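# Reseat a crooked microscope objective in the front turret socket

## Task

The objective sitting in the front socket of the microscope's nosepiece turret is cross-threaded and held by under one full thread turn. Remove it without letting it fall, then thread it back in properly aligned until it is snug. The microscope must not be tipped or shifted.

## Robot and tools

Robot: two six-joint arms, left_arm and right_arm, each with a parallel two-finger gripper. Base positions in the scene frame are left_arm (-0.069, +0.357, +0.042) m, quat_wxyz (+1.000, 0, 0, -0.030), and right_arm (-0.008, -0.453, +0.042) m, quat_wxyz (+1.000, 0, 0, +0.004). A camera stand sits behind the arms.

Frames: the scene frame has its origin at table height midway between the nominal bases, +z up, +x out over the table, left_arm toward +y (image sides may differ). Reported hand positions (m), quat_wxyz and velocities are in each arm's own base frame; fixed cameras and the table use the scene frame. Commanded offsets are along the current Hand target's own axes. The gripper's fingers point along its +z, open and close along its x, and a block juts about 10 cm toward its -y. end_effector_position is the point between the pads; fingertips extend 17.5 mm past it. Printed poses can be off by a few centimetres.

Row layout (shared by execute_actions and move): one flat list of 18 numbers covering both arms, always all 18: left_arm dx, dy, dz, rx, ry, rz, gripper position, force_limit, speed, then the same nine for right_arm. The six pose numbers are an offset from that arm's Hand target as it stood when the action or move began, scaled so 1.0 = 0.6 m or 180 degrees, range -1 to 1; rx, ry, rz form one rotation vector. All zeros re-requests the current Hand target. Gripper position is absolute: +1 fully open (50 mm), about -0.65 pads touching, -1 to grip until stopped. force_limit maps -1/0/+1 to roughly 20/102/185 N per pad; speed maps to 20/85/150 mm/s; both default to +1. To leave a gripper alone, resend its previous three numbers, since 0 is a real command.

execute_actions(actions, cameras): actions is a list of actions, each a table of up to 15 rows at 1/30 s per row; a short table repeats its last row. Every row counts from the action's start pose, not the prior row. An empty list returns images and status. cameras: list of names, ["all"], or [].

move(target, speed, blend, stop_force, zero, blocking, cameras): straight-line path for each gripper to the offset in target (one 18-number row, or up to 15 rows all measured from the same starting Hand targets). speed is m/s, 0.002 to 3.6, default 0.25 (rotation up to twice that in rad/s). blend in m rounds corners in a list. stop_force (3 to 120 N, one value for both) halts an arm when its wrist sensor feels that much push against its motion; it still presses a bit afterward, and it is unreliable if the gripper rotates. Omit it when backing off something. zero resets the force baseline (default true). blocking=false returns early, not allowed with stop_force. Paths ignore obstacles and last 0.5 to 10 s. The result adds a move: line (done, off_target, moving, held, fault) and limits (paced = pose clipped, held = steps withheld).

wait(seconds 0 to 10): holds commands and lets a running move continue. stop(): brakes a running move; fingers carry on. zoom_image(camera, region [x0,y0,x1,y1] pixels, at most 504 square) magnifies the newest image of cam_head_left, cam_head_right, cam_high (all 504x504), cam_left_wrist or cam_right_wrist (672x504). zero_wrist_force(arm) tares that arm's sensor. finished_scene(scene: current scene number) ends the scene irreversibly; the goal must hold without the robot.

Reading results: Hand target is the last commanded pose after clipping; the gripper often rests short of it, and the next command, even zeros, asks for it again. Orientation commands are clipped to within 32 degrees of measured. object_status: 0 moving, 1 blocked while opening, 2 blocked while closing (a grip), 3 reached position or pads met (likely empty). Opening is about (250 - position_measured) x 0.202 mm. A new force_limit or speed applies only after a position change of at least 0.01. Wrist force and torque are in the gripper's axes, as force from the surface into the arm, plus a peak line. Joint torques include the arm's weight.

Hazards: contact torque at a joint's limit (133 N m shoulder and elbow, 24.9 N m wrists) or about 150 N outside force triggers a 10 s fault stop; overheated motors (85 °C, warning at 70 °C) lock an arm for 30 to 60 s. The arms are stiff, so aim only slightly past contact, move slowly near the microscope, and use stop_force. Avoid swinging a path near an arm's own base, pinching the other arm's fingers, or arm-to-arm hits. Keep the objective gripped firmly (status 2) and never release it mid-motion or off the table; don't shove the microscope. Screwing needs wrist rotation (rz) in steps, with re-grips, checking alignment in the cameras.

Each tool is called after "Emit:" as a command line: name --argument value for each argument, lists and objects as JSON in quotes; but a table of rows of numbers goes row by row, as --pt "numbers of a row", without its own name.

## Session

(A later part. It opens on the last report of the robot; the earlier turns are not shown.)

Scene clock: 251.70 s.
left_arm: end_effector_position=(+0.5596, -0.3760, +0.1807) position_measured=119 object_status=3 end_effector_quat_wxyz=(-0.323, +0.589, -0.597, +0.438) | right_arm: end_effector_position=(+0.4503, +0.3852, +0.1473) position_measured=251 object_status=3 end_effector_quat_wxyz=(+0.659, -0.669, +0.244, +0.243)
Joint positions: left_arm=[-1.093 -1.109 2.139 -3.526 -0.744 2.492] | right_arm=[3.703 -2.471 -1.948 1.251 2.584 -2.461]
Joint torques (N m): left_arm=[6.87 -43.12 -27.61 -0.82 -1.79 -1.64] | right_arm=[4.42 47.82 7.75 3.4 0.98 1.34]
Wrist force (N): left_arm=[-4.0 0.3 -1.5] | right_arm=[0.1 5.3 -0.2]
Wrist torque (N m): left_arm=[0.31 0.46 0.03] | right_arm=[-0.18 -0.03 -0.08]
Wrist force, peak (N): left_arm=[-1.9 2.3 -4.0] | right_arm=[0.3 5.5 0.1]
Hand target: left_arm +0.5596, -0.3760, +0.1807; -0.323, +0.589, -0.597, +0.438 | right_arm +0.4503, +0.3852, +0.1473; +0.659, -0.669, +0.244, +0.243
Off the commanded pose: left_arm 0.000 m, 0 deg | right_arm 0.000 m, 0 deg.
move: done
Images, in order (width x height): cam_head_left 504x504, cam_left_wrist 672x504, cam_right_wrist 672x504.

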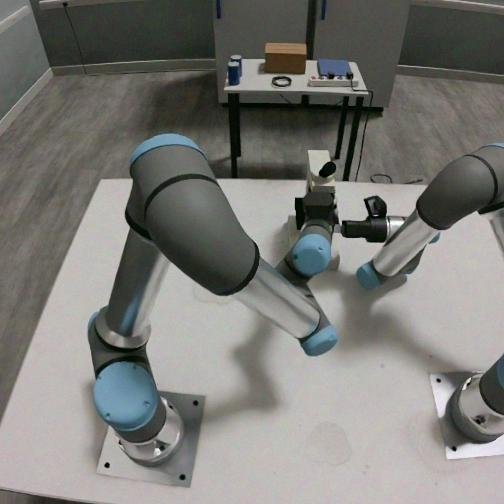

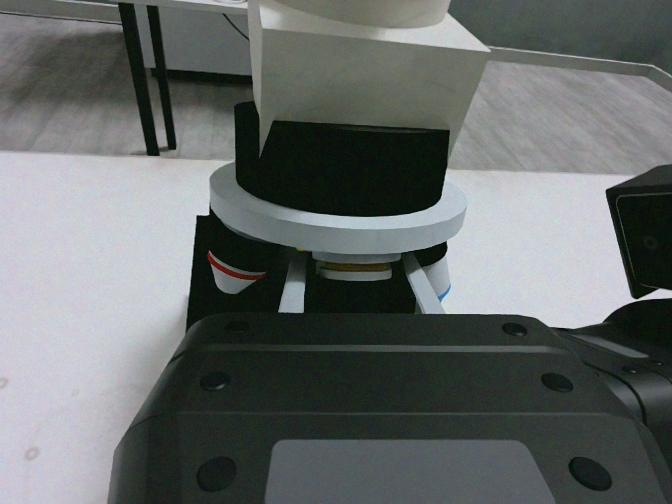

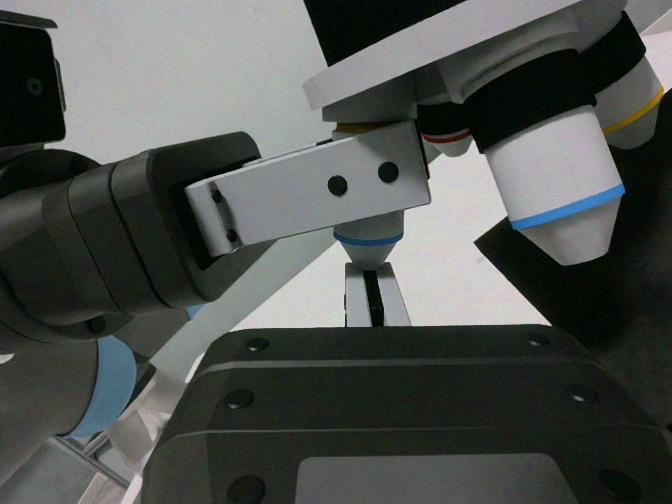

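Emit:
move --target '[0,0,0,0,0,0,-1,-0.6,-1,0,0,0,0,0,0,-1,-1,1]' --speed 0.06 --cameras '["cam_right_wrist","cam_left_wrist"]'

Emit:
zoom_image --camera "cam_left_wrist" --region '[290, 190, 420, 315]'

Emit:
zoom_image --camera "cam_right_wrist" --region '[310, 80, 450, 280]'

Scene clock: 252.67 s.
left_arm: end_effector_position=(+0.5596, -0.3760, +0.1807) position_measured=132 object_status=2 end_effector_quat_wxyz=(-0.323, +0.589, -0.597, +0.438) | right_arm: end_effector_position=(+0.4503, +0.3852, +0.1473) position_measured=251 object_status=3 end_effector_quat_wxyz=(+0.659, -0.669, +0.244, +0.243)
Joint positions: left_arm=[-1.093 -1.109 2.139 -3.525 -0.744 2.492] | right_arm=[3.703 -2.471 -1.948 1.251 2.584 -2.461]
Joint torques (N m): left_arm=[5.1 -41.21 -28.39 -0.8 -1.9 -1.58] | right_arm=[3.17 51.33 8.63 3.33 1.13 1.42]
Wrist force (N): left_arm=[-4.6 0.6 -1.7] | right_arm=[0.6 4.9 -0.4]
Wrist torque (N m): left_arm=[0.33 0.48 0.04] | right_arm=[-0.22 -0.02 -0.08]
Wrist force, peak (N): left_arm=[-4.6 0.5 -1.8] | right_arm=[0.3 5.4 0.0]
Hand target: left_arm +0.5596, -0.3760, +0.1807; -0.323, +0.589, -0.597, +0.438 | right_arm +0.4503, +0.3852, +0.1473; +0.659, -0.669, +0.244, +0.243
Off the commanded pose: left_arm 0.000 m, 0 deg | right_arm 0.000 m, 0 deg.
move: done
Images, in order (width x height): cam_left_wrist 672x504, cam_right_wrist 672x504.

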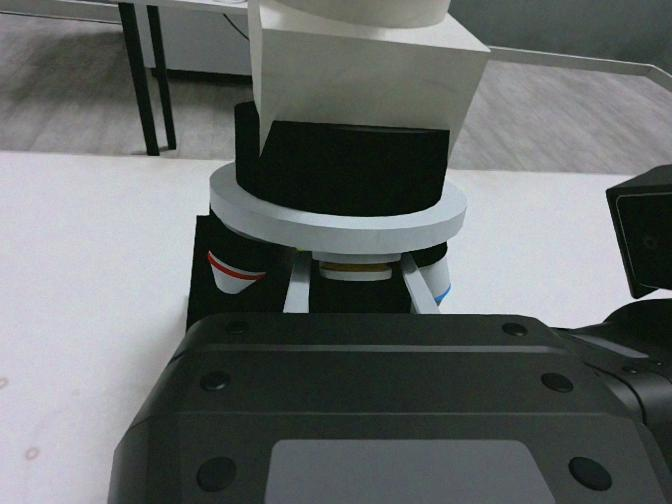

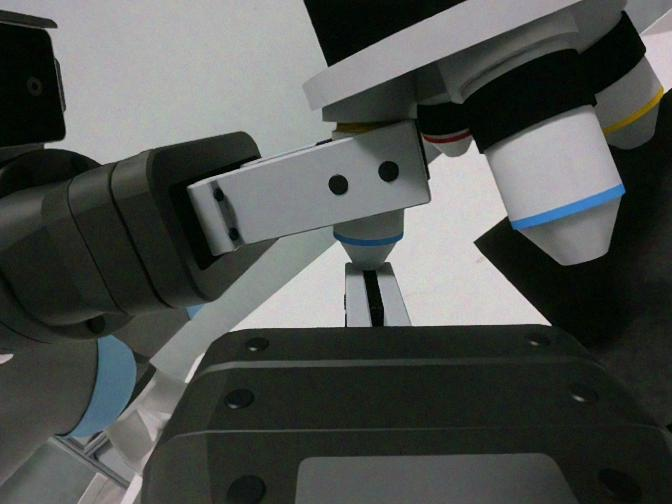

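Scaled by 3.877.

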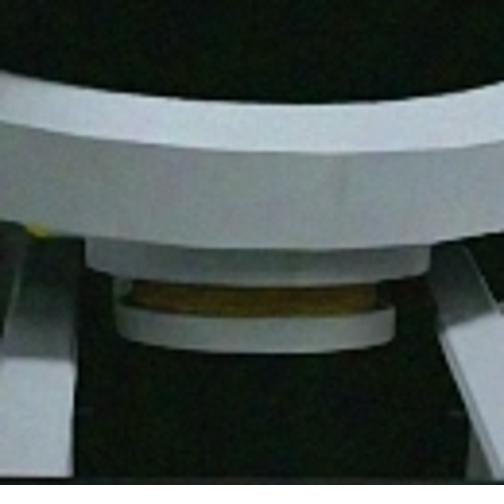

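Scaled by 2.520.

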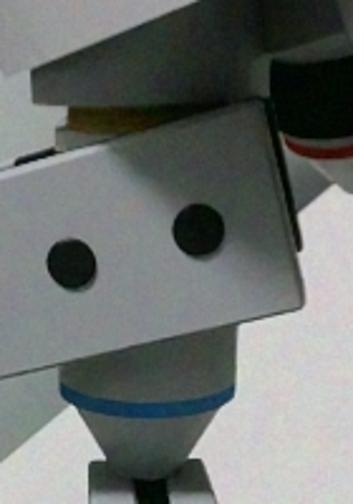

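Emit:
move --pt "0 -0.0005 0.00013 0 0 0 -1 -0.6 -1 0 0 0 0 0 0 -1 -1 1" --pt "0 -0.0005 0.00013 0 0.1422 -0.0381 -1 -0.6 -1 0 0 0 0 0 0 -1 -1 1" --speed 0.12

Emit:
move --target '[0,0,0,0,0.1422,-0.0381,-1,-0.6,-1,0,0,0,0,0,0,-1,-1,1]' --speed 0.12 --cameras '["cam_right_wrist","cam_left_wrist"]'

Emit:
zoom_image --camera "cam_right_wrist" --region '[310, 90, 430, 160]'

Scene clock: 256.70 s.
left_arm: end_effector_position=(+0.5598, -0.3760, +0.1809) position_measured=132 object_status=2 end_effector_quat_wxyz=(+0.157, -0.512, +0.618, -0.576) | right_arm: end_effector_position=(+0.4502, +0.3852, +0.1473) position_measured=251 object_status=3 end_effector_quat_wxyz=(+0.659, -0.669, +0.244, +0.243)
Joint positions: left_arm=[-0.897 -1.012 2.191 -4.016 -1.299 2.631] | right_arm=[3.703 -2.471 -1.948 1.251 2.584 -2.461]
Joint torques (N m): left_arm=[6.18 -28.43 -29.34 -6.1 -3.17 1.82] | right_arm=[-1.08 38.97 14.44 3.06 -0.65 1.41]
Wrist force (N): left_arm=[-7.3 6.3 -5.4] | right_arm=[0.0 0.8 -0.1]
Wrist torque (N m): left_arm=[0.25 0.30 -0.05] | right_arm=[-0.24 -0.03 -0.09]
Wrist force, peak (N): left_arm=[-7.2 11.6 4.3] | right_arm=[0.9 5.3 -0.5]
Hand target: left_arm +0.5598, -0.3760, +0.1809; +0.157, -0.512, +0.618, -0.576 | right_arm +0.4503, +0.3852, +0.1473; +0.659, -0.669, +0.244, +0.243
Off the commanded pose: left_arm 0.000 m, 0 deg | right_arm 0.000 m, 0 deg.
move: done

Scene clock: 259.33 s.
left_arm: end_effector_position=(+0.5598, -0.3760, +0.1809) position_measured=132 object_status=2 end_effector_quat_wxyz=(+0.018, +0.408, -0.606, +0.683) | right_arm: end_effector_position=(+0.4503, +0.3852, +0.1473) position_measured=251 object_status=3 end_effector_quat_wxyz=(+0.659, -0.669, +0.244, +0.243)
Joint positions: left_arm=[-0.659 -0.806 2.044 -4.308 -1.916 2.546] | right_arm=[3.703 -2.471 -1.948 1.251 2.584 -2.461]
Joint torques (N m): left_arm=[3.36 -37.78 -28.79 -5.92 -4.18 -1.46] | right_arm=[-3.86 38.37 13.91 2.95 -2.07 1.45]
Wrist force (N): left_arm=[-9.5 5.6 -7.1] | right_arm=[0.3 -0.6 0.3]
Wrist torque (N m): left_arm=[0.26 0.14 -0.03] | right_arm=[-0.28 -0.08 -0.09]
Wrist force, peak (N): left_arm=[-11.0 4.6 -6.8] | right_arm=[-1.5 2.9 1.0]
Hand target: left_arm +0.5598, -0.3760, +0.1809; +0.019, +0.408, -0.606, +0.683 | right_arm +0.4503, +0.3852, +0.1473; +0.659, -0.669, +0.244, +0.243
Off the commanded pose: left_arm 0.000 m, 0 deg | right_arm 0.000 m, 0 deg.
move: done
Images, in order (width x height): cam_left_wrist 672x504, cam_right_wrist 672x504.

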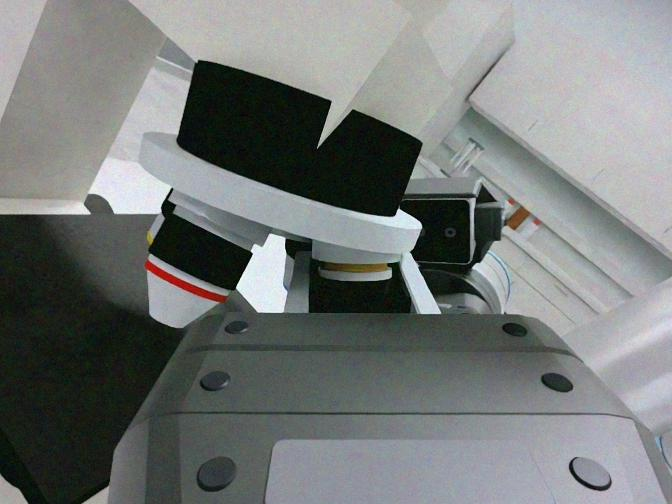

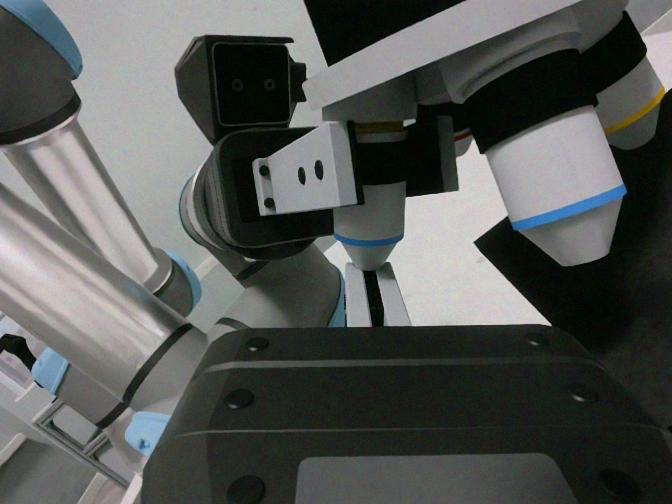

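Scaled by 4.200.

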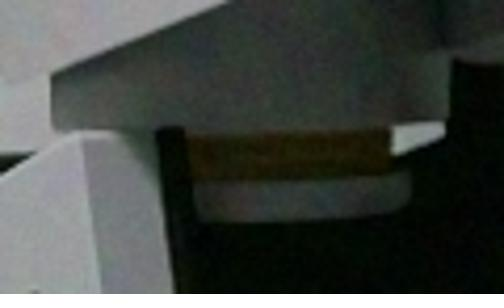

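Emit:
move --pt "-0.001 0.00063 -0.00086 0 0 0 -1 -0.6 -1 0 0 0 0 0 0 -1 -1 1" --pt "0.0001 0.0008 -0.0002 0 -0.322 0.0863 -1 -0.6 -1 0 0 0 0 0 0 -1 -1 1" --speed 0.25

Scene clock: 264.17 s.
left_arm: end_effector_position=(+0.5595, -0.3760, +0.1806) position_measured=132 object_status=2 end_effector_quat_wxyz=(-0.365, +0.605, -0.586, +0.397) | right_arm: end_effector_position=(+0.4502, +0.3852, +0.1473) position_measured=251 object_status=3 end_effector_quat_wxyz=(+0.659, -0.669, +0.244, +0.243)
Joint positions: left_arm=[-1.125 -1.121 2.104 -3.332 -0.629 2.397] | right_arm=[3.703 -2.471 -1.948 1.251 2.584 -2.461]
Joint torques (N m): left_arm=[-7.29 -41.5 -28.4 -0.83 4.36 -1.63] | right_arm=[-5.68 43.56 11.91 2.75 -0.74 1.36]
Wrist force (N): left_arm=[-4.9 -0.4 -4.1] | right_arm=[1.0 10.0 -2.6]
Wrist torque (N m): left_arm=[0.32 0.50 0.08] | right_arm=[-0.10 -0.01 -0.10]
Wrist force, peak (N): left_arm=[-5.0 -15.7 12.7] | right_arm=[3.8 31.7 4.1]
Hand target: left_arm +0.5595, -0.3760, +0.1806; -0.365, +0.605, -0.586, +0.397 | right_arm +0.4503, +0.3852, +0.1473; +0.659, -0.669, +0.244, +0.243
Off the commanded pose: left_arm 0.000 m, 0 deg | right_arm 0.000 m, 0 deg.
move: done

Emit:
move --target '[0,0,0,0,0,0,0.224,-0.6,-1,0,0,0,0,0,0,-1,-1,1]' --speed 0.1 --cameras '["cam_right_wrist","cam_left_wrist"]'

Emit:
zoom_image --camera "cam_right_wrist" --region '[310, 80, 450, 280]'

Emit:
zoom_image --camera "cam_left_wrist" --region '[290, 190, 420, 315]'

Scene clock: 275.60 s.
left_arm: end_effector_position=(+0.5595, -0.3760, +0.1806) position_measured=119 object_status=3 end_effector_quat_wxyz=(-0.365, +0.605, -0.586, +0.397) | right_arm: end_effector_position=(+0.4503, +0.3852, +0.1473) position_measured=251 object_status=3 end_effector_quat_wxyz=(+0.659, -0.669, +0.244, +0.243)
Joint positions: left_arm=[-1.125 -1.121 2.104 -3.331 -0.629 2.397] | right_arm=[3.703 -2.471 -1.948 1.251 2.584 -2.461]
Joint torques (N m): left_arm=[-7.01 -42.48 -29.44 -0.94 4.33 -1.41] | right_arm=[-4.6 54.68 10.01 2.59 -3.53 1.43]
Wrist force (N): left_arm=[-4.1 0.3 -1.4] | right_arm=[1.2 10.7 -1.2]
Wrist torque (N m): left_arm=[0.30 0.46 0.04] | right_arm=[-0.10 -0.02 -0.10]
Wrist force, peak (N): left_arm=[-5.2 -1.0 -4.4] | right_arm=[1.1 10.9 -1.2]
Hand target: left_arm +0.5595, -0.3760, +0.1806; -0.365, +0.605, -0.586, +0.397 | right_arm +0.4503, +0.3852, +0.1473; +0.659, -0.669, +0.244, +0.243
Off the commanded pose: left_arm 0.000 m, 0 deg | right_arm 0.000 m, 0 deg.
move: done
Images, in order (width x height): cam_left_wrist 672x504, cam_right_wrist 672x504.

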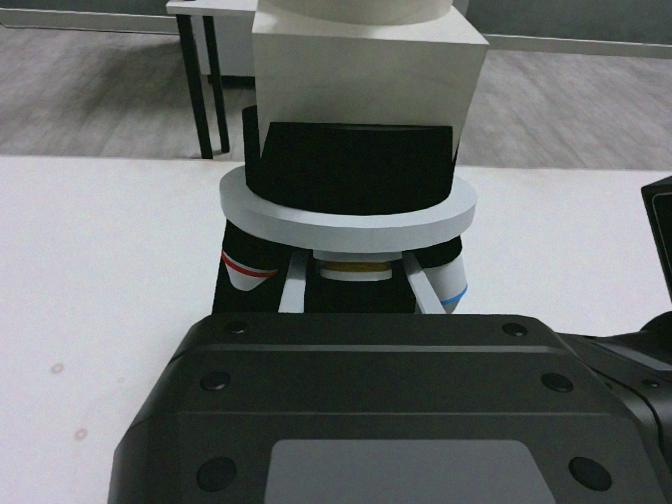

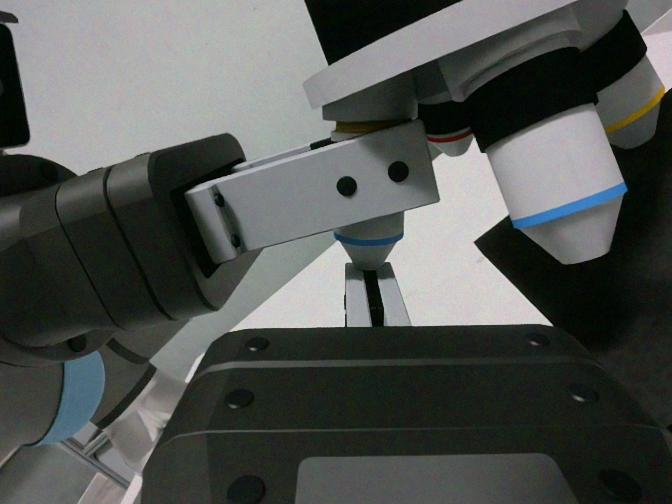

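Scaled by 2.520.

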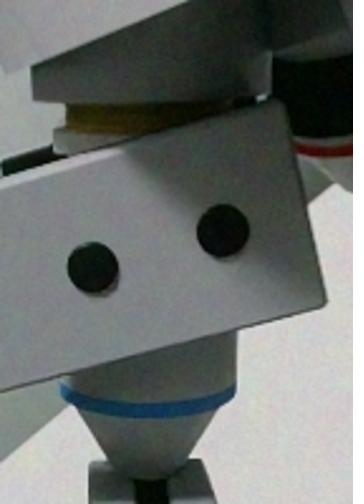

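Scaled by 3.877.

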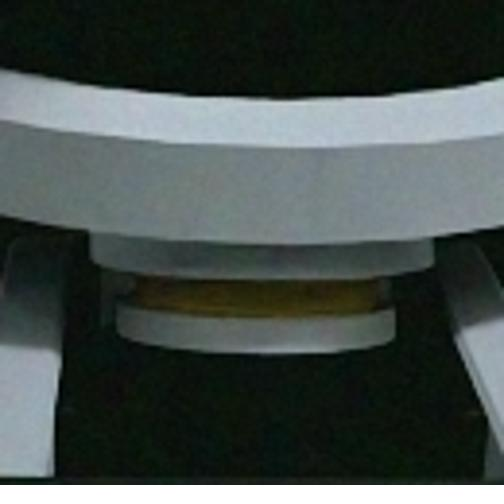

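Emit:
move --pt "-0.0011 0.00016 0.00059 0 0.3113 -0.0835 0.224 -0.6 -1 0 0 0 0 0 0 -1 -1 1" --pt "-0.0011 0.00016 0.00059 0 0.3113 -0.0835 -1 -0.6 -1 0 0 0 0 0 0 -1 -1 1" --speed 0.2

Scene clock: 280.97 s.
left_arm: end_effector_position=(+0.5597, -0.3754, +0.1803) position_measured=132 object_status=2 end_effector_quat_wxyz=(+0.005, +0.417, -0.608, +0.676) | right_arm: end_effector_position=(+0.4503, +0.3852, +0.1473) position_measured=251 object_status=3 end_effector_quat_wxyz=(+0.659, -0.669, +0.244, +0.243)
Joint positions: left_arm=[-0.674 -0.823 2.063 -4.292 -1.873 2.559] | right_arm=[3.703 -2.471 -1.948 1.251 2.584 -2.461]
Joint torques (N m): left_arm=[7.93 -28.85 -21.37 -3.33 -2.36 -1.44] | right_arm=[-1.38 54.54 7.58 2.11 -0.27 1.19]
Wrist force (N): left_arm=[1.2 -0.2 -1.4] | right_arm=[1.8 10.2 -0.9]
Wrist torque (N m): left_arm=[0.30 0.32 0.00] | right_arm=[-0.12 0.01 -0.09]
Wrist force, peak (N): left_arm=[-4.4 0.1 -1.5] | right_arm=[0.9 10.8 -1.5]
Hand target: left_arm +0.5597, -0.3754, +0.1803; +0.005, +0.417, -0.608, +0.676 | right_arm +0.4503, +0.3852, +0.1473; +0.659, -0.669, +0.244, +0.243
Off the commanded pose: left_arm 0.000 m, 0 deg | right_arm 0.000 m, 0 deg.
move: done

Emit:
move --pt "0.0006 0 0 0 0 0 -1 -0.6 -1 0 0.0004 0 0 0 0 -1 -1 1" --pt "0.0016 0.00013 0.00048 0 -0.279 0.0748 -1 -0.6 -1 0 0.0004 0 0 0 0 -1 -1 1" --speed 0.12

Scene clock: 286.43 s.
left_arm: end_effector_position=(+0.5592, -0.3761, +0.1808) position_measured=132 object_status=2 end_effector_quat_wxyz=(-0.329, +0.592, -0.596, +0.432) | right_arm: end_effector_position=(+0.4501, +0.3852, +0.1471) position_measured=251 object_status=3 end_effector_quat_wxyz=(+0.659, -0.669, +0.244, +0.243)
Joint positions: left_arm=[-1.099 -1.112 2.135 -3.5 -0.726 2.48] | right_arm=[3.703 -2.471 -1.948 1.252 2.583 -2.461]
Joint torques (N m): left_arm=[-5.45 -44.3 -29.15 -1.71 5.54 -1.64] | right_arm=[-1.61 50.91 10.52 3.55 -1.86 1.42]
Wrist force (N): left_arm=[-1.0 5.2 -1.1] | right_arm=[2.2 5.3 0.5]
Wrist torque (N m): left_arm=[0.21 0.47 -0.01] | right_arm=[-0.21 0.03 -0.05]
Wrist force, peak (N): left_arm=[-2.4 11.4 8.2] | right_arm=[2.7 12.3 3.9]
Hand target: left_arm +0.5592, -0.3761, +0.1807; -0.329, +0.592, -0.596, +0.432 | right_arm +0.4501, +0.3852, +0.1471; +0.659, -0.669, +0.244, +0.243
Off the commanded pose: left_arm 0.000 m, 0 deg | right_arm 0.000 m, 0 deg.
move: done

Emit:
wait --seconds 0.1 --cameras '["cam_right_wrist","cam_left_wrist"]'

Emit:
zoom_image --camera "cam_right_wrist" --region '[310, 90, 430, 160]'

Emit:
zoom_image --camera "cam_left_wrist" --region '[300, 230, 410, 290]'

Scene clock: 287.27 s.
left_arm: end_effector_position=(+0.5592, -0.3761, +0.1807) position_measured=132 object_status=2 end_effector_quat_wxyz=(-0.329, +0.592, -0.596, +0.432) | right_arm: end_effector_position=(+0.4501, +0.3852, +0.1471) position_measured=251 object_status=3 end_effector_quat_wxyz=(+0.659, -0.669, +0.244, +0.243)
Joint positions: left_arm=[-1.099 -1.112 2.135 -3.5 -0.726 2.48] | right_arm=[3.703 -2.471 -1.948 1.252 2.583 -2.461]
Joint torques (N m): left_arm=[-4.88 -44.4 -29.18 -1.56 5.55 -1.51] | right_arm=[-3.01 49.22 12.78 3.07 -1.57 1.36]
Wrist force (N): left_arm=[-1.3 5.2 -0.8] | right_arm=[2.3 5.3 0.4]
Wrist torque (N m): left_arm=[0.24 0.51 -0.01] | right_arm=[-0.23 0.03 -0.05]
Wrist force, peak (N): left_arm=[-1.5 5.5 -0.9] | right_arm=[2.6 5.7 0.4]
Hand target: left_arm +0.5592, -0.3761, +0.1807; -0.329, +0.592, -0.596, +0.432 | right_arm +0.4501, +0.3852, +0.1471; +0.659, -0.669, +0.244, +0.243
Tool commands: left_gripper/position=-1.0 left_gripper/force_limit=-0.6 left_gripper/speed=-1.0 right_gripper/position=-1.0 right_gripper/force_limit=-1.0 right_gripper/speed=+1.0
Off the commanded pose: left_arm 0.000 m, 0 deg | right_arm 0.000 m, 0 deg.
wait: 0.10 s; at rest from the start
Images, in order (width x height): cam_left_wrist 672x504, cam_right_wrist 672x504.

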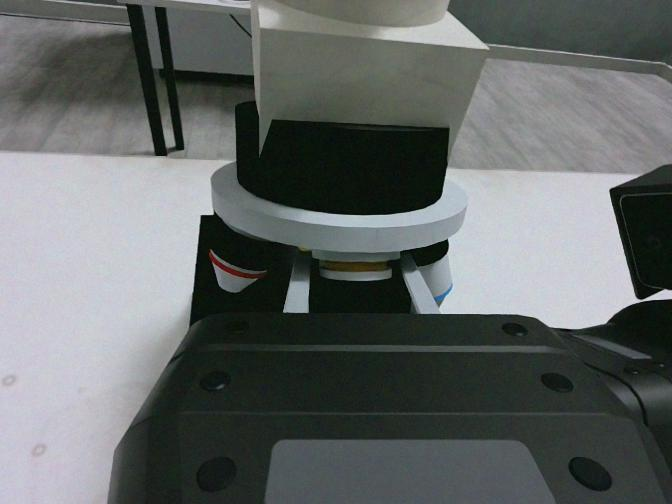

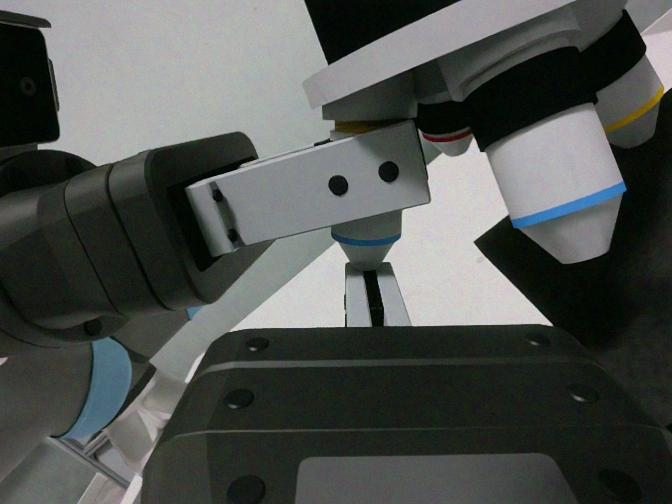

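Scaled by 4.200.

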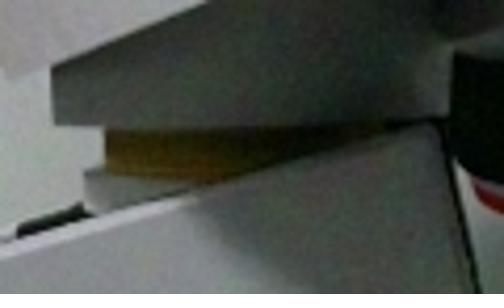

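Scaled by 4.582.

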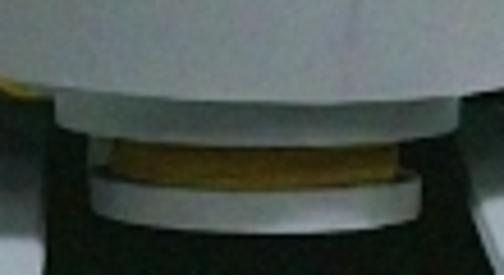

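Emit:
zoom_image --camera "cam_right_wrist" --region '[310, 95, 440, 285]'

Scaled by 2.653.

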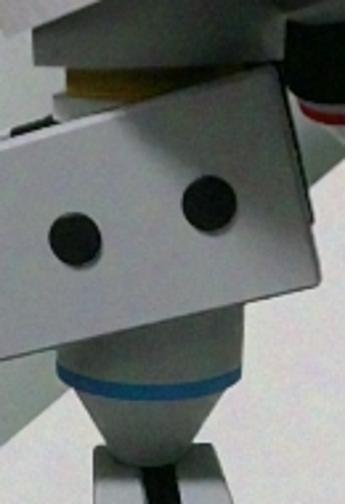

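Emit:
move --pt "0 0 0 0 0 0 -1 -0.6 -1 0 0.005 0 0 0 0 -1 -1 1" --pt "-0.0003 0.00465 0.00125 0.01635 0.0008 0.0031 -1 -0.6 -1 0 0.005 0 0 0 0 -1 -1 1" --speed 0.03 --cameras '["cam_right_wrist","cam_left_wrist"]'

Emit:
zoom_image --camera "cam_right_wrist" --region '[310, 80, 440, 280]'

Emit:
zoom_image --camera "cam_left_wrist" --region '[300, 230, 410, 290]'

Scene clock: 294.53 s.
left_arm: end_effector_position=(+0.5587, -0.3762, +0.1779) position_measured=132 object_status=2 end_effector_quat_wxyz=(-0.346, +0.580, -0.588, +0.446) | right_arm: end_effector_position=(+0.4482, +0.3852, +0.1448) position_measured=251 object_status=3 end_effector_quat_wxyz=(+0.659, -0.669, +0.244, +0.243)
Joint positions: left_arm=[-1.11 -1.066 2.138 -3.605 -0.688 2.528] | right_arm=[3.705 -2.476 -1.952 1.26 2.581 -2.461]
Joint torques (N m): left_arm=[-6.92 -27.11 -6.42 -4.79 4.33 1.88] | right_arm=[8.86 37.48 -0.8 3.51 -2.49 1.43]
Wrist force (N): left_arm=[-4.3 1.0 -1.2] | right_arm=[-0.1 -0.5 0.1]
Wrist torque (N m): left_arm=[0.29 0.47 -0.04] | right_arm=[-0.24 -0.02 -0.09]
Wrist force, peak (N): left_arm=[-1.3 8.4 2.7] | right_arm=[2.5 5.7 0.5]
Hand target: left_arm +0.5587, -0.3762, +0.1779; -0.346, +0.580, -0.588, +0.446 | right_arm +0.4482, +0.3852, +0.1448; +0.659, -0.669, +0.244, +0.243
Off the commanded pose: left_arm 0.000 m, 0 deg | right_arm 0.000 m, 0 deg.
move: done
Images, in order (width x height): cam_left_wrist 672x504, cam_right_wrist 672x504.

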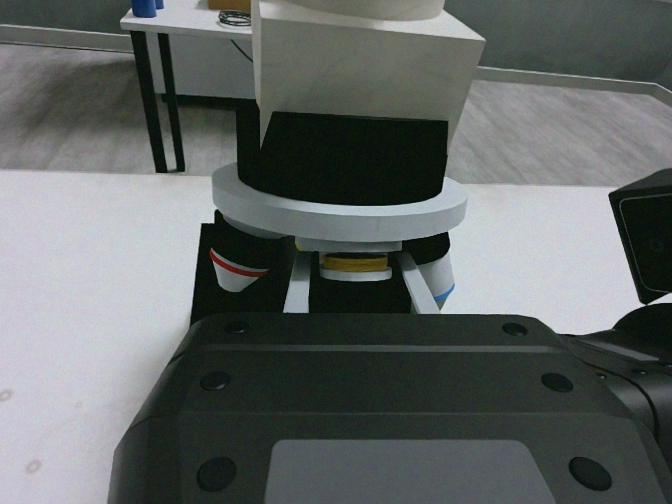

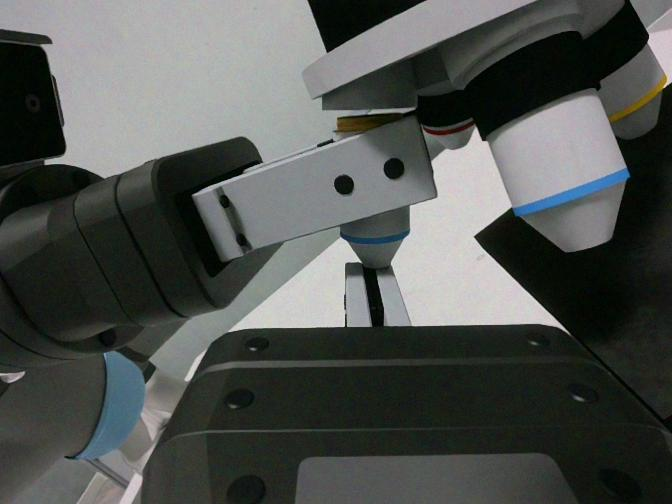

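Scaled by 2.520.

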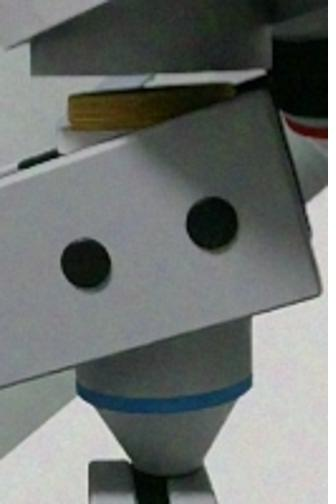

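Scaled by 4.582.

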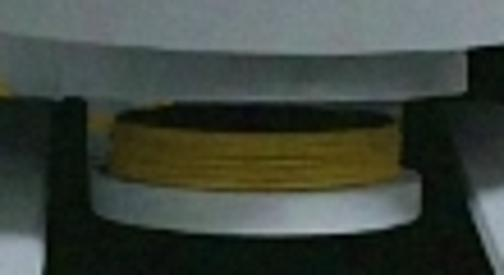

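Emit:
zoom_image --camera "cam_left_wrist" --region '[280, 220, 430, 290]'

Emit:
zoom_image --camera "cam_right_wrist" --region '[310, 80, 430, 140]'

Scaled by 3.360.

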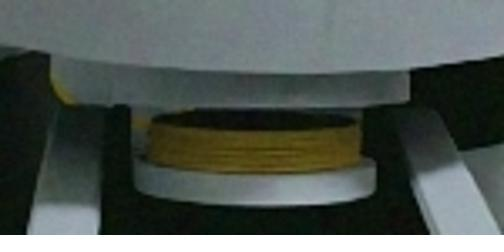

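Scaled by 4.200.

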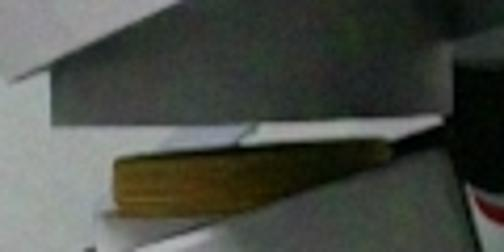

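Emit:
move --target '[0.001,-0.0003,-0.0012,-0.0104,-0.0005,-0.002,-1,-0.6,-1,0,0,0,0,0,0,-1,-1,1]' --speed 0.03 --cameras '["cam_right_wrist","cam_left_wrist"]'

Emit:
zoom_image --camera "cam_right_wrist" --region '[310, 80, 440, 280]'

Emit:
zoom_image --camera "cam_right_wrist" --region '[310, 80, 430, 140]'

Emit:
zoom_image --camera "cam_left_wrist" --region '[280, 220, 430, 290]'

Scene clock: 299.23 s.
left_arm: end_effector_position=(+0.5581, -0.3767, +0.1783) position_measured=132 object_status=2 end_effector_quat_wxyz=(-0.335, +0.587, -0.593, +0.437) | right_arm: end_effector_position=(+0.4482, +0.3852, +0.1448) position_measured=251 object_status=3 end_effector_quat_wxyz=(+0.659, -0.669, +0.244, +0.243)
Joint positions: left_arm=[-1.106 -1.093 2.138 -3.54 -0.71 2.495] | right_arm=[3.705 -2.476 -1.952 1.26 2.581 -2.461]
Joint torques (N m): left_arm=[5.73 -43.29 -20.28 -0.72 -1.99 -1.65] | right_arm=[8.9 37.93 -0.38 3.46 -2.39 1.27]
Wrist force (N): left_arm=[-4.2 1.3 -1.0] | right_arm=[0.1 -0.9 0.4]
Wrist torque (N m): left_arm=[0.33 0.46 0.04] | right_arm=[-0.29 -0.05 -0.09]
Wrist force, peak (N): left_arm=[-4.5 1.2 -1.2] | right_arm=[-0.2 -1.0 0.5]
Hand target: left_arm +0.5581, -0.3767, +0.1784; -0.335, +0.587, -0.593, +0.437 | right_arm +0.4482, +0.3852, +0.1448; +0.659, -0.669, +0.244, +0.243
Off the commanded pose: left_arm 0.000 m, 0 deg | right_arm 0.000 m, 0 deg.
move: done
Images, in order (width x height): cam_left_wrist 672x504, cam_right_wrist 672x504.

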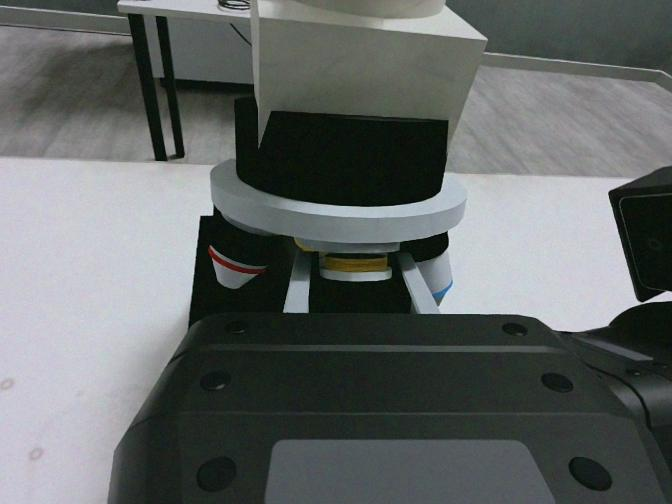

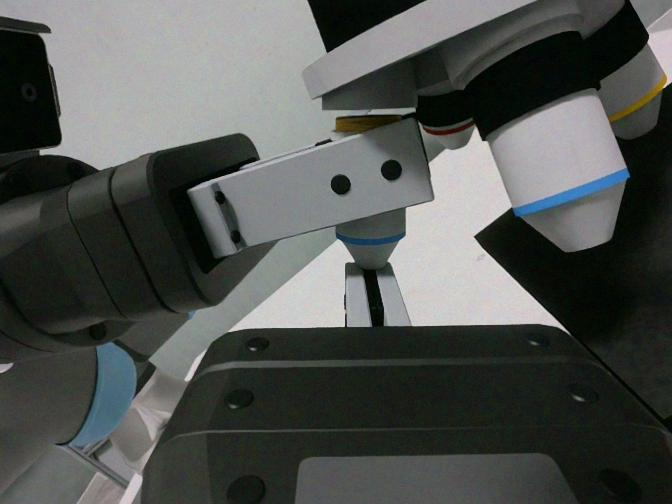

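Scaled by 2.520.

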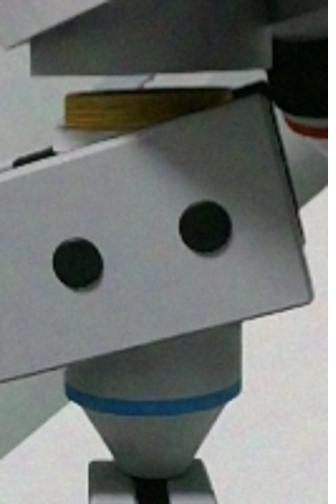

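Scaled by 4.200.

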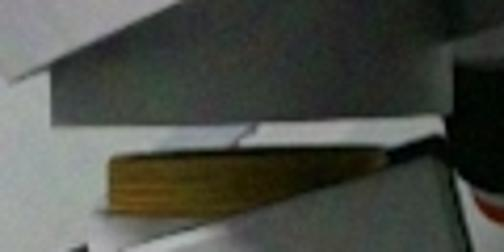

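Scaled by 3.360.

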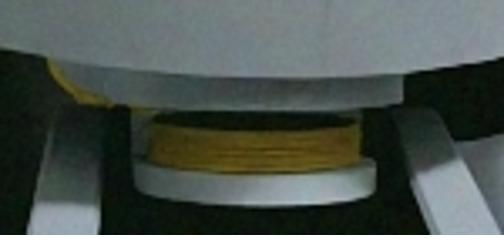

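Emit:
move --target '[0,-0.0072,0.0021,0,0,0,-1,-0.6,-1,0,0,0,0,0,0,-1,-1,1]' --speed 0.008 --stop_force 4

Emit:
move --target '[0,0,0,0,0,0,-1,-0.6,-1,0,-0.008,0,0,0,0,-1,-1,1]' --speed 0.008 --stop_force 4 --cameras '["cam_right_wrist","cam_left_wrist"]'

Emit:
zoom_image --camera "cam_right_wrist" --region '[310, 90, 430, 160]'

Emit:
zoom_image --camera "cam_left_wrist" --region '[280, 220, 430, 290]'

Scene clock: 301.47 s.
left_arm: end_effector_position=(+0.5599, -0.3766, +0.1805) position_measured=132 object_status=2 end_effector_quat_wxyz=(-0.335, +0.587, -0.593, +0.437) | right_arm: end_effector_position=(+0.4482, +0.3852, +0.1448) position_measured=251 object_status=3 end_effector_quat_wxyz=(+0.659, -0.669, +0.244, +0.243)
Joint positions: left_arm=[-1.102 -1.096 2.134 -3.535 -0.713 2.498] | right_arm=[3.705 -2.476 -1.952 1.26 2.581 -2.461]
Joint torques (N m): left_arm=[-7 -28.06 -4.03 -5.48 4.73 -1.71] | right_arm=[8.7 37.58 -0.69 3.41 -2.49 1.28]
Wrist force (N): left_arm=[-4.6 6.0 -0.8] | right_arm=[-0.2 -0.6 0.4]
Wrist torque (N m): left_arm=[0.33 0.48 -0.03] | right_arm=[-0.25 -0.01 -0.09]
Wrist force, peak (N): left_arm=[-5.6 10.4 -1.2] | right_arm=[-0.5 -0.9 0.2]
Hand target: left_arm +0.5599, -0.3766, +0.1805; -0.335, +0.587, -0.593, +0.437 (not the last commanded pose) | right_arm +0.4482, +0.3852, +0.1448; +0.659, -0.669, +0.244, +0.243
Off the commanded pose: left_arm 0.002 m, 0 deg | right_arm 0.000 m, 0 deg.
move: contact (left_arm)

Scene clock: 303.13 s.
left_arm: end_effector_position=(+0.5599, -0.3766, +0.1805) position_measured=132 object_status=2 end_effector_quat_wxyz=(-0.335, +0.587, -0.593, +0.437) | right_arm: end_effector_position=(+0.4502, +0.3852, +0.1472) position_measured=251 object_status=3 end_effector_quat_wxyz=(+0.659, -0.669, +0.244, +0.243)
Joint positions: left_arm=[-1.102 -1.096 2.134 -3.535 -0.713 2.498] | right_arm=[3.703 -2.471 -1.948 1.251 2.584 -2.461]
Joint torques (N m): left_arm=[-5.55 -30.11 -4.44 -3.89 0.81 -1.41] | right_arm=[7.54 39.13 0.32 3.6 -2.69 -1.21]
Wrist force (N): left_arm=[-4.0 5.1 0.2] | right_arm=[-0.3 3.8 0.3]
Wrist torque (N m): left_arm=[0.29 0.45 -0.01] | right_arm=[-0.23 0.01 -0.10]
Wrist force, peak (N): left_arm=[-4.4 6.0 -0.9] | right_arm=[-0.3 10.1 0.0]
Hand target: left_arm +0.5599, -0.3766, +0.1805; -0.335, +0.587, -0.593, +0.437 | right_arm +0.4502, +0.3852, +0.1472; +0.659, -0.669, +0.244, +0.243 (not the last commanded pose)
Off the commanded pose: left_arm 0.000 m, 0 deg | right_arm 0.002 m, 0 deg.
move: contact (right_arm)
Images, in order (width x height): cam_left_wrist 672x504, cam_right_wrist 672x504.

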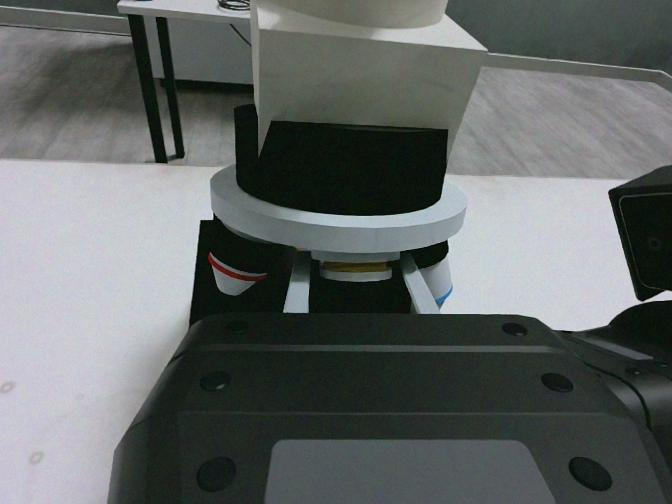

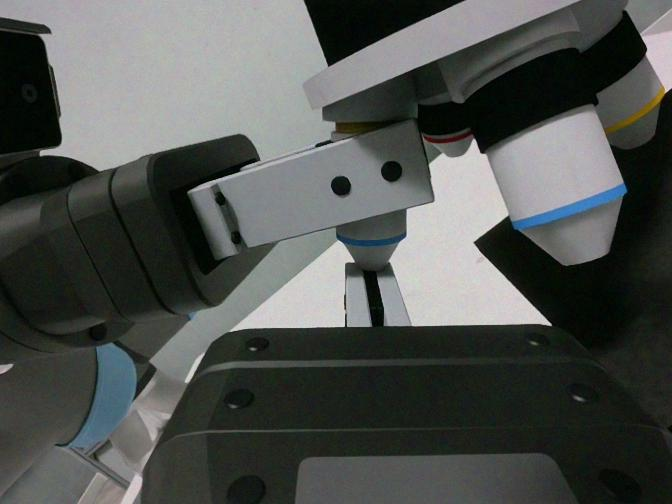

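Scaled by 4.200.

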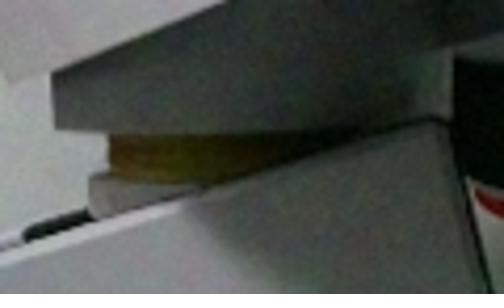

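Scaled by 3.360.

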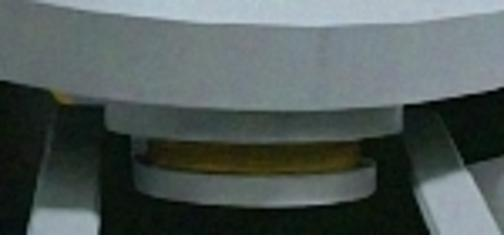

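Emit:
move --pt "0 0.00013 0.00048 0 0 0 -1 -0.6 -1 0 0 0 0 0 0 -1 -1 1" --pt "0 -0.0031 0.0014 0 0 0 -1 -0.6 -1 0 0 0 0 0 0 -1 -1 1" --speed 0.008 --stop_force 6 --cameras '["cam_right_wrist","cam_left_wrist"]'

Emit:
zoom_image --camera "cam_right_wrist" --region '[310, 90, 430, 160]'

Scene clock: 305.07 s.
left_arm: end_effector_position=(+0.5614, -0.3766, +0.1819) position_measured=132 object_status=2 end_effector_quat_wxyz=(-0.335, +0.587, -0.593, +0.437) | right_arm: end_effector_position=(+0.4502, +0.3852, +0.1472) position_measured=251 object_status=3 end_effector_quat_wxyz=(+0.659, -0.669, +0.244, +0.243)
Joint positions: left_arm=[-1.099 -1.097 2.13 -3.532 -0.715 2.5] | right_arm=[3.703 -2.471 -1.948 1.251 2.584 -2.461]
Joint torques (N m): left_arm=[5.75 -47.05 -34.25 -2.81 -0.36 1.73] | right_arm=[4.69 42.14 3.51 1.51 0.17 -0.8]
Wrist force (N): left_arm=[-6.7 11.3 -0.8] | right_arm=[-0.2 -1.0 0.3]
Wrist torque (N m): left_arm=[0.20 0.47 -0.02] | right_arm=[-0.31 0.00 -0.09]
Wrist force, peak (N): left_arm=[-6.9 11.4 -0.7] | right_arm=[0.1 4.6 0.1]
Hand target: left_arm +0.5614, -0.3766, +0.1819; -0.335, +0.587, -0.593, +0.437 | right_arm +0.4502, +0.3852, +0.1472; +0.659, -0.669, +0.244, +0.243
Off the commanded pose: left_arm 0.000 m, 0 deg | right_arm 0.000 m, 0 deg.
move: done
Images, in order (width x height): cam_left_wrist 672x504, cam_right_wrist 672x504.

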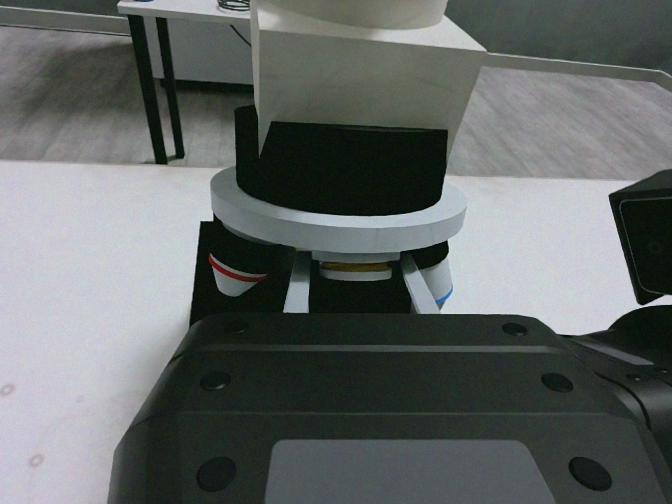

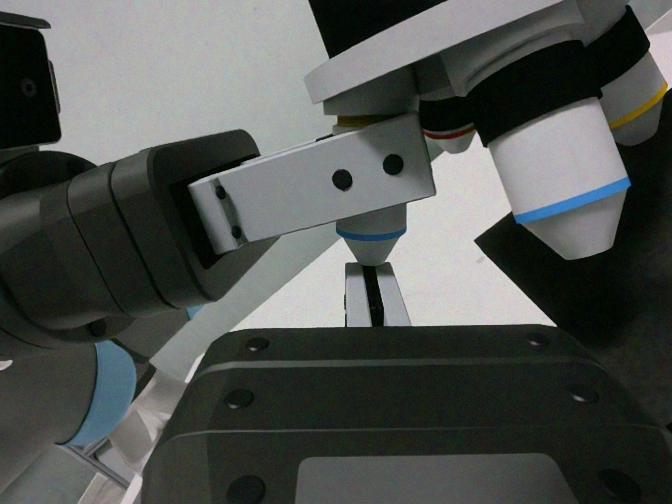

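Scaled by 4.200.

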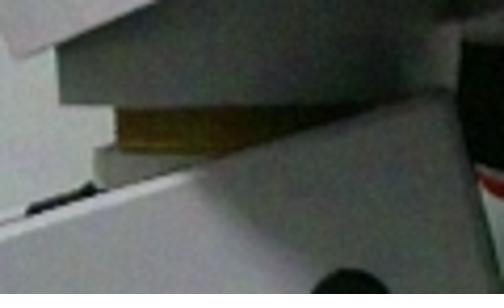

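Emit:
move --target '[0,0.0035,-0.001,0,0,0,-1,-0.6,-1,0,0,0,0,0,0,-1,-1,1]' --speed 0.02 --cameras '["cam_right_wrist","cam_left_wrist"]'

Emit:
zoom_image --camera "cam_right_wrist" --region '[310, 90, 430, 160]'

Emit:
zoom_image --camera "cam_left_wrist" --region '[280, 220, 430, 290]'

Scene clock: 306.33 s.
left_arm: end_effector_position=(+0.5601, -0.3767, +0.1803) position_measured=132 object_status=2 end_effector_quat_wxyz=(-0.335, +0.587, -0.593, +0.437) | right_arm: end_effector_position=(+0.4502, +0.3852, +0.1472) position_measured=251 object_status=3 end_effector_quat_wxyz=(+0.659, -0.669, +0.244, +0.243)
Joint positions: left_arm=[-1.102 -1.095 2.133 -3.536 -0.713 2.498] | right_arm=[3.703 -2.471 -1.948 1.251 2.584 -2.461]
Joint torques (N m): left_arm=[-5.48 -27.1 -3.93 -5.33 4.77 -1.63] | right_arm=[2.25 44.19 5.39 -0.66 1.61 -0.69]
Wrist force (N): left_arm=[-4.7 4.4 -5.3] | right_arm=[-0.2 -0.7 0.4]
Wrist torque (N m): left_arm=[0.30 0.35 0.03] | right_arm=[-0.26 0.00 -0.09]
Wrist force, peak (N): left_arm=[-7.4 11.4 -0.8] | right_arm=[-0.1 -0.9 0.4]
Hand target: left_arm +0.5600, -0.3767, +0.1802; -0.335, +0.587, -0.593, +0.437 | right_arm +0.4502, +0.3852, +0.1472; +0.659, -0.669, +0.244, +0.243
Off the commanded pose: left_arm 0.000 m, 0 deg | right_arm 0.000 m, 0 deg.
move: done
Images, in order (width x height): cam_left_wrist 672x504, cam_right_wrist 672x504.

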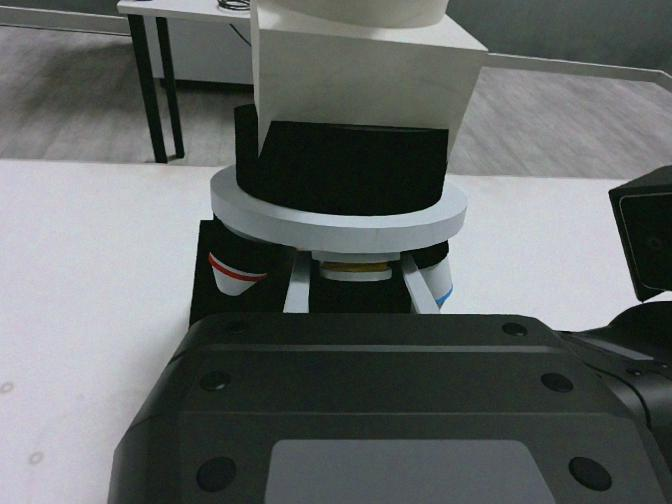

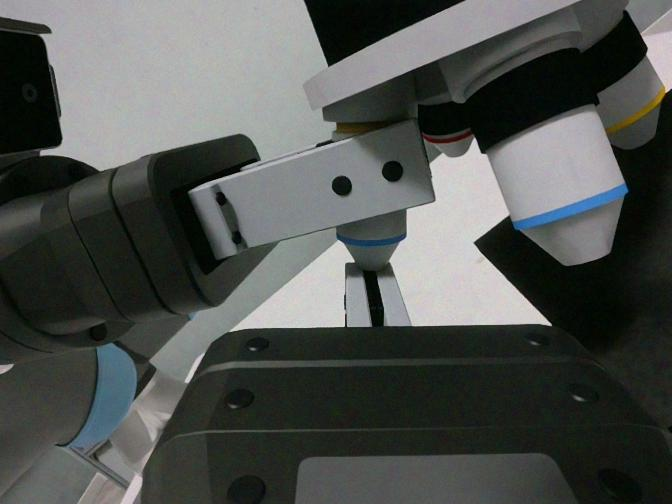

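Scaled by 4.200.

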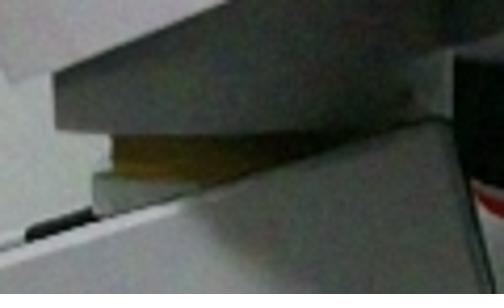

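Scaled by 3.360.

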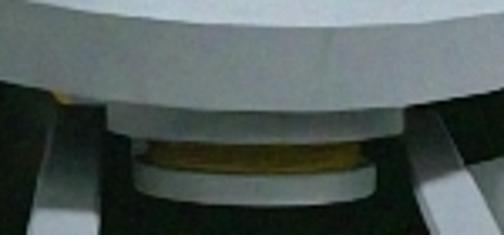

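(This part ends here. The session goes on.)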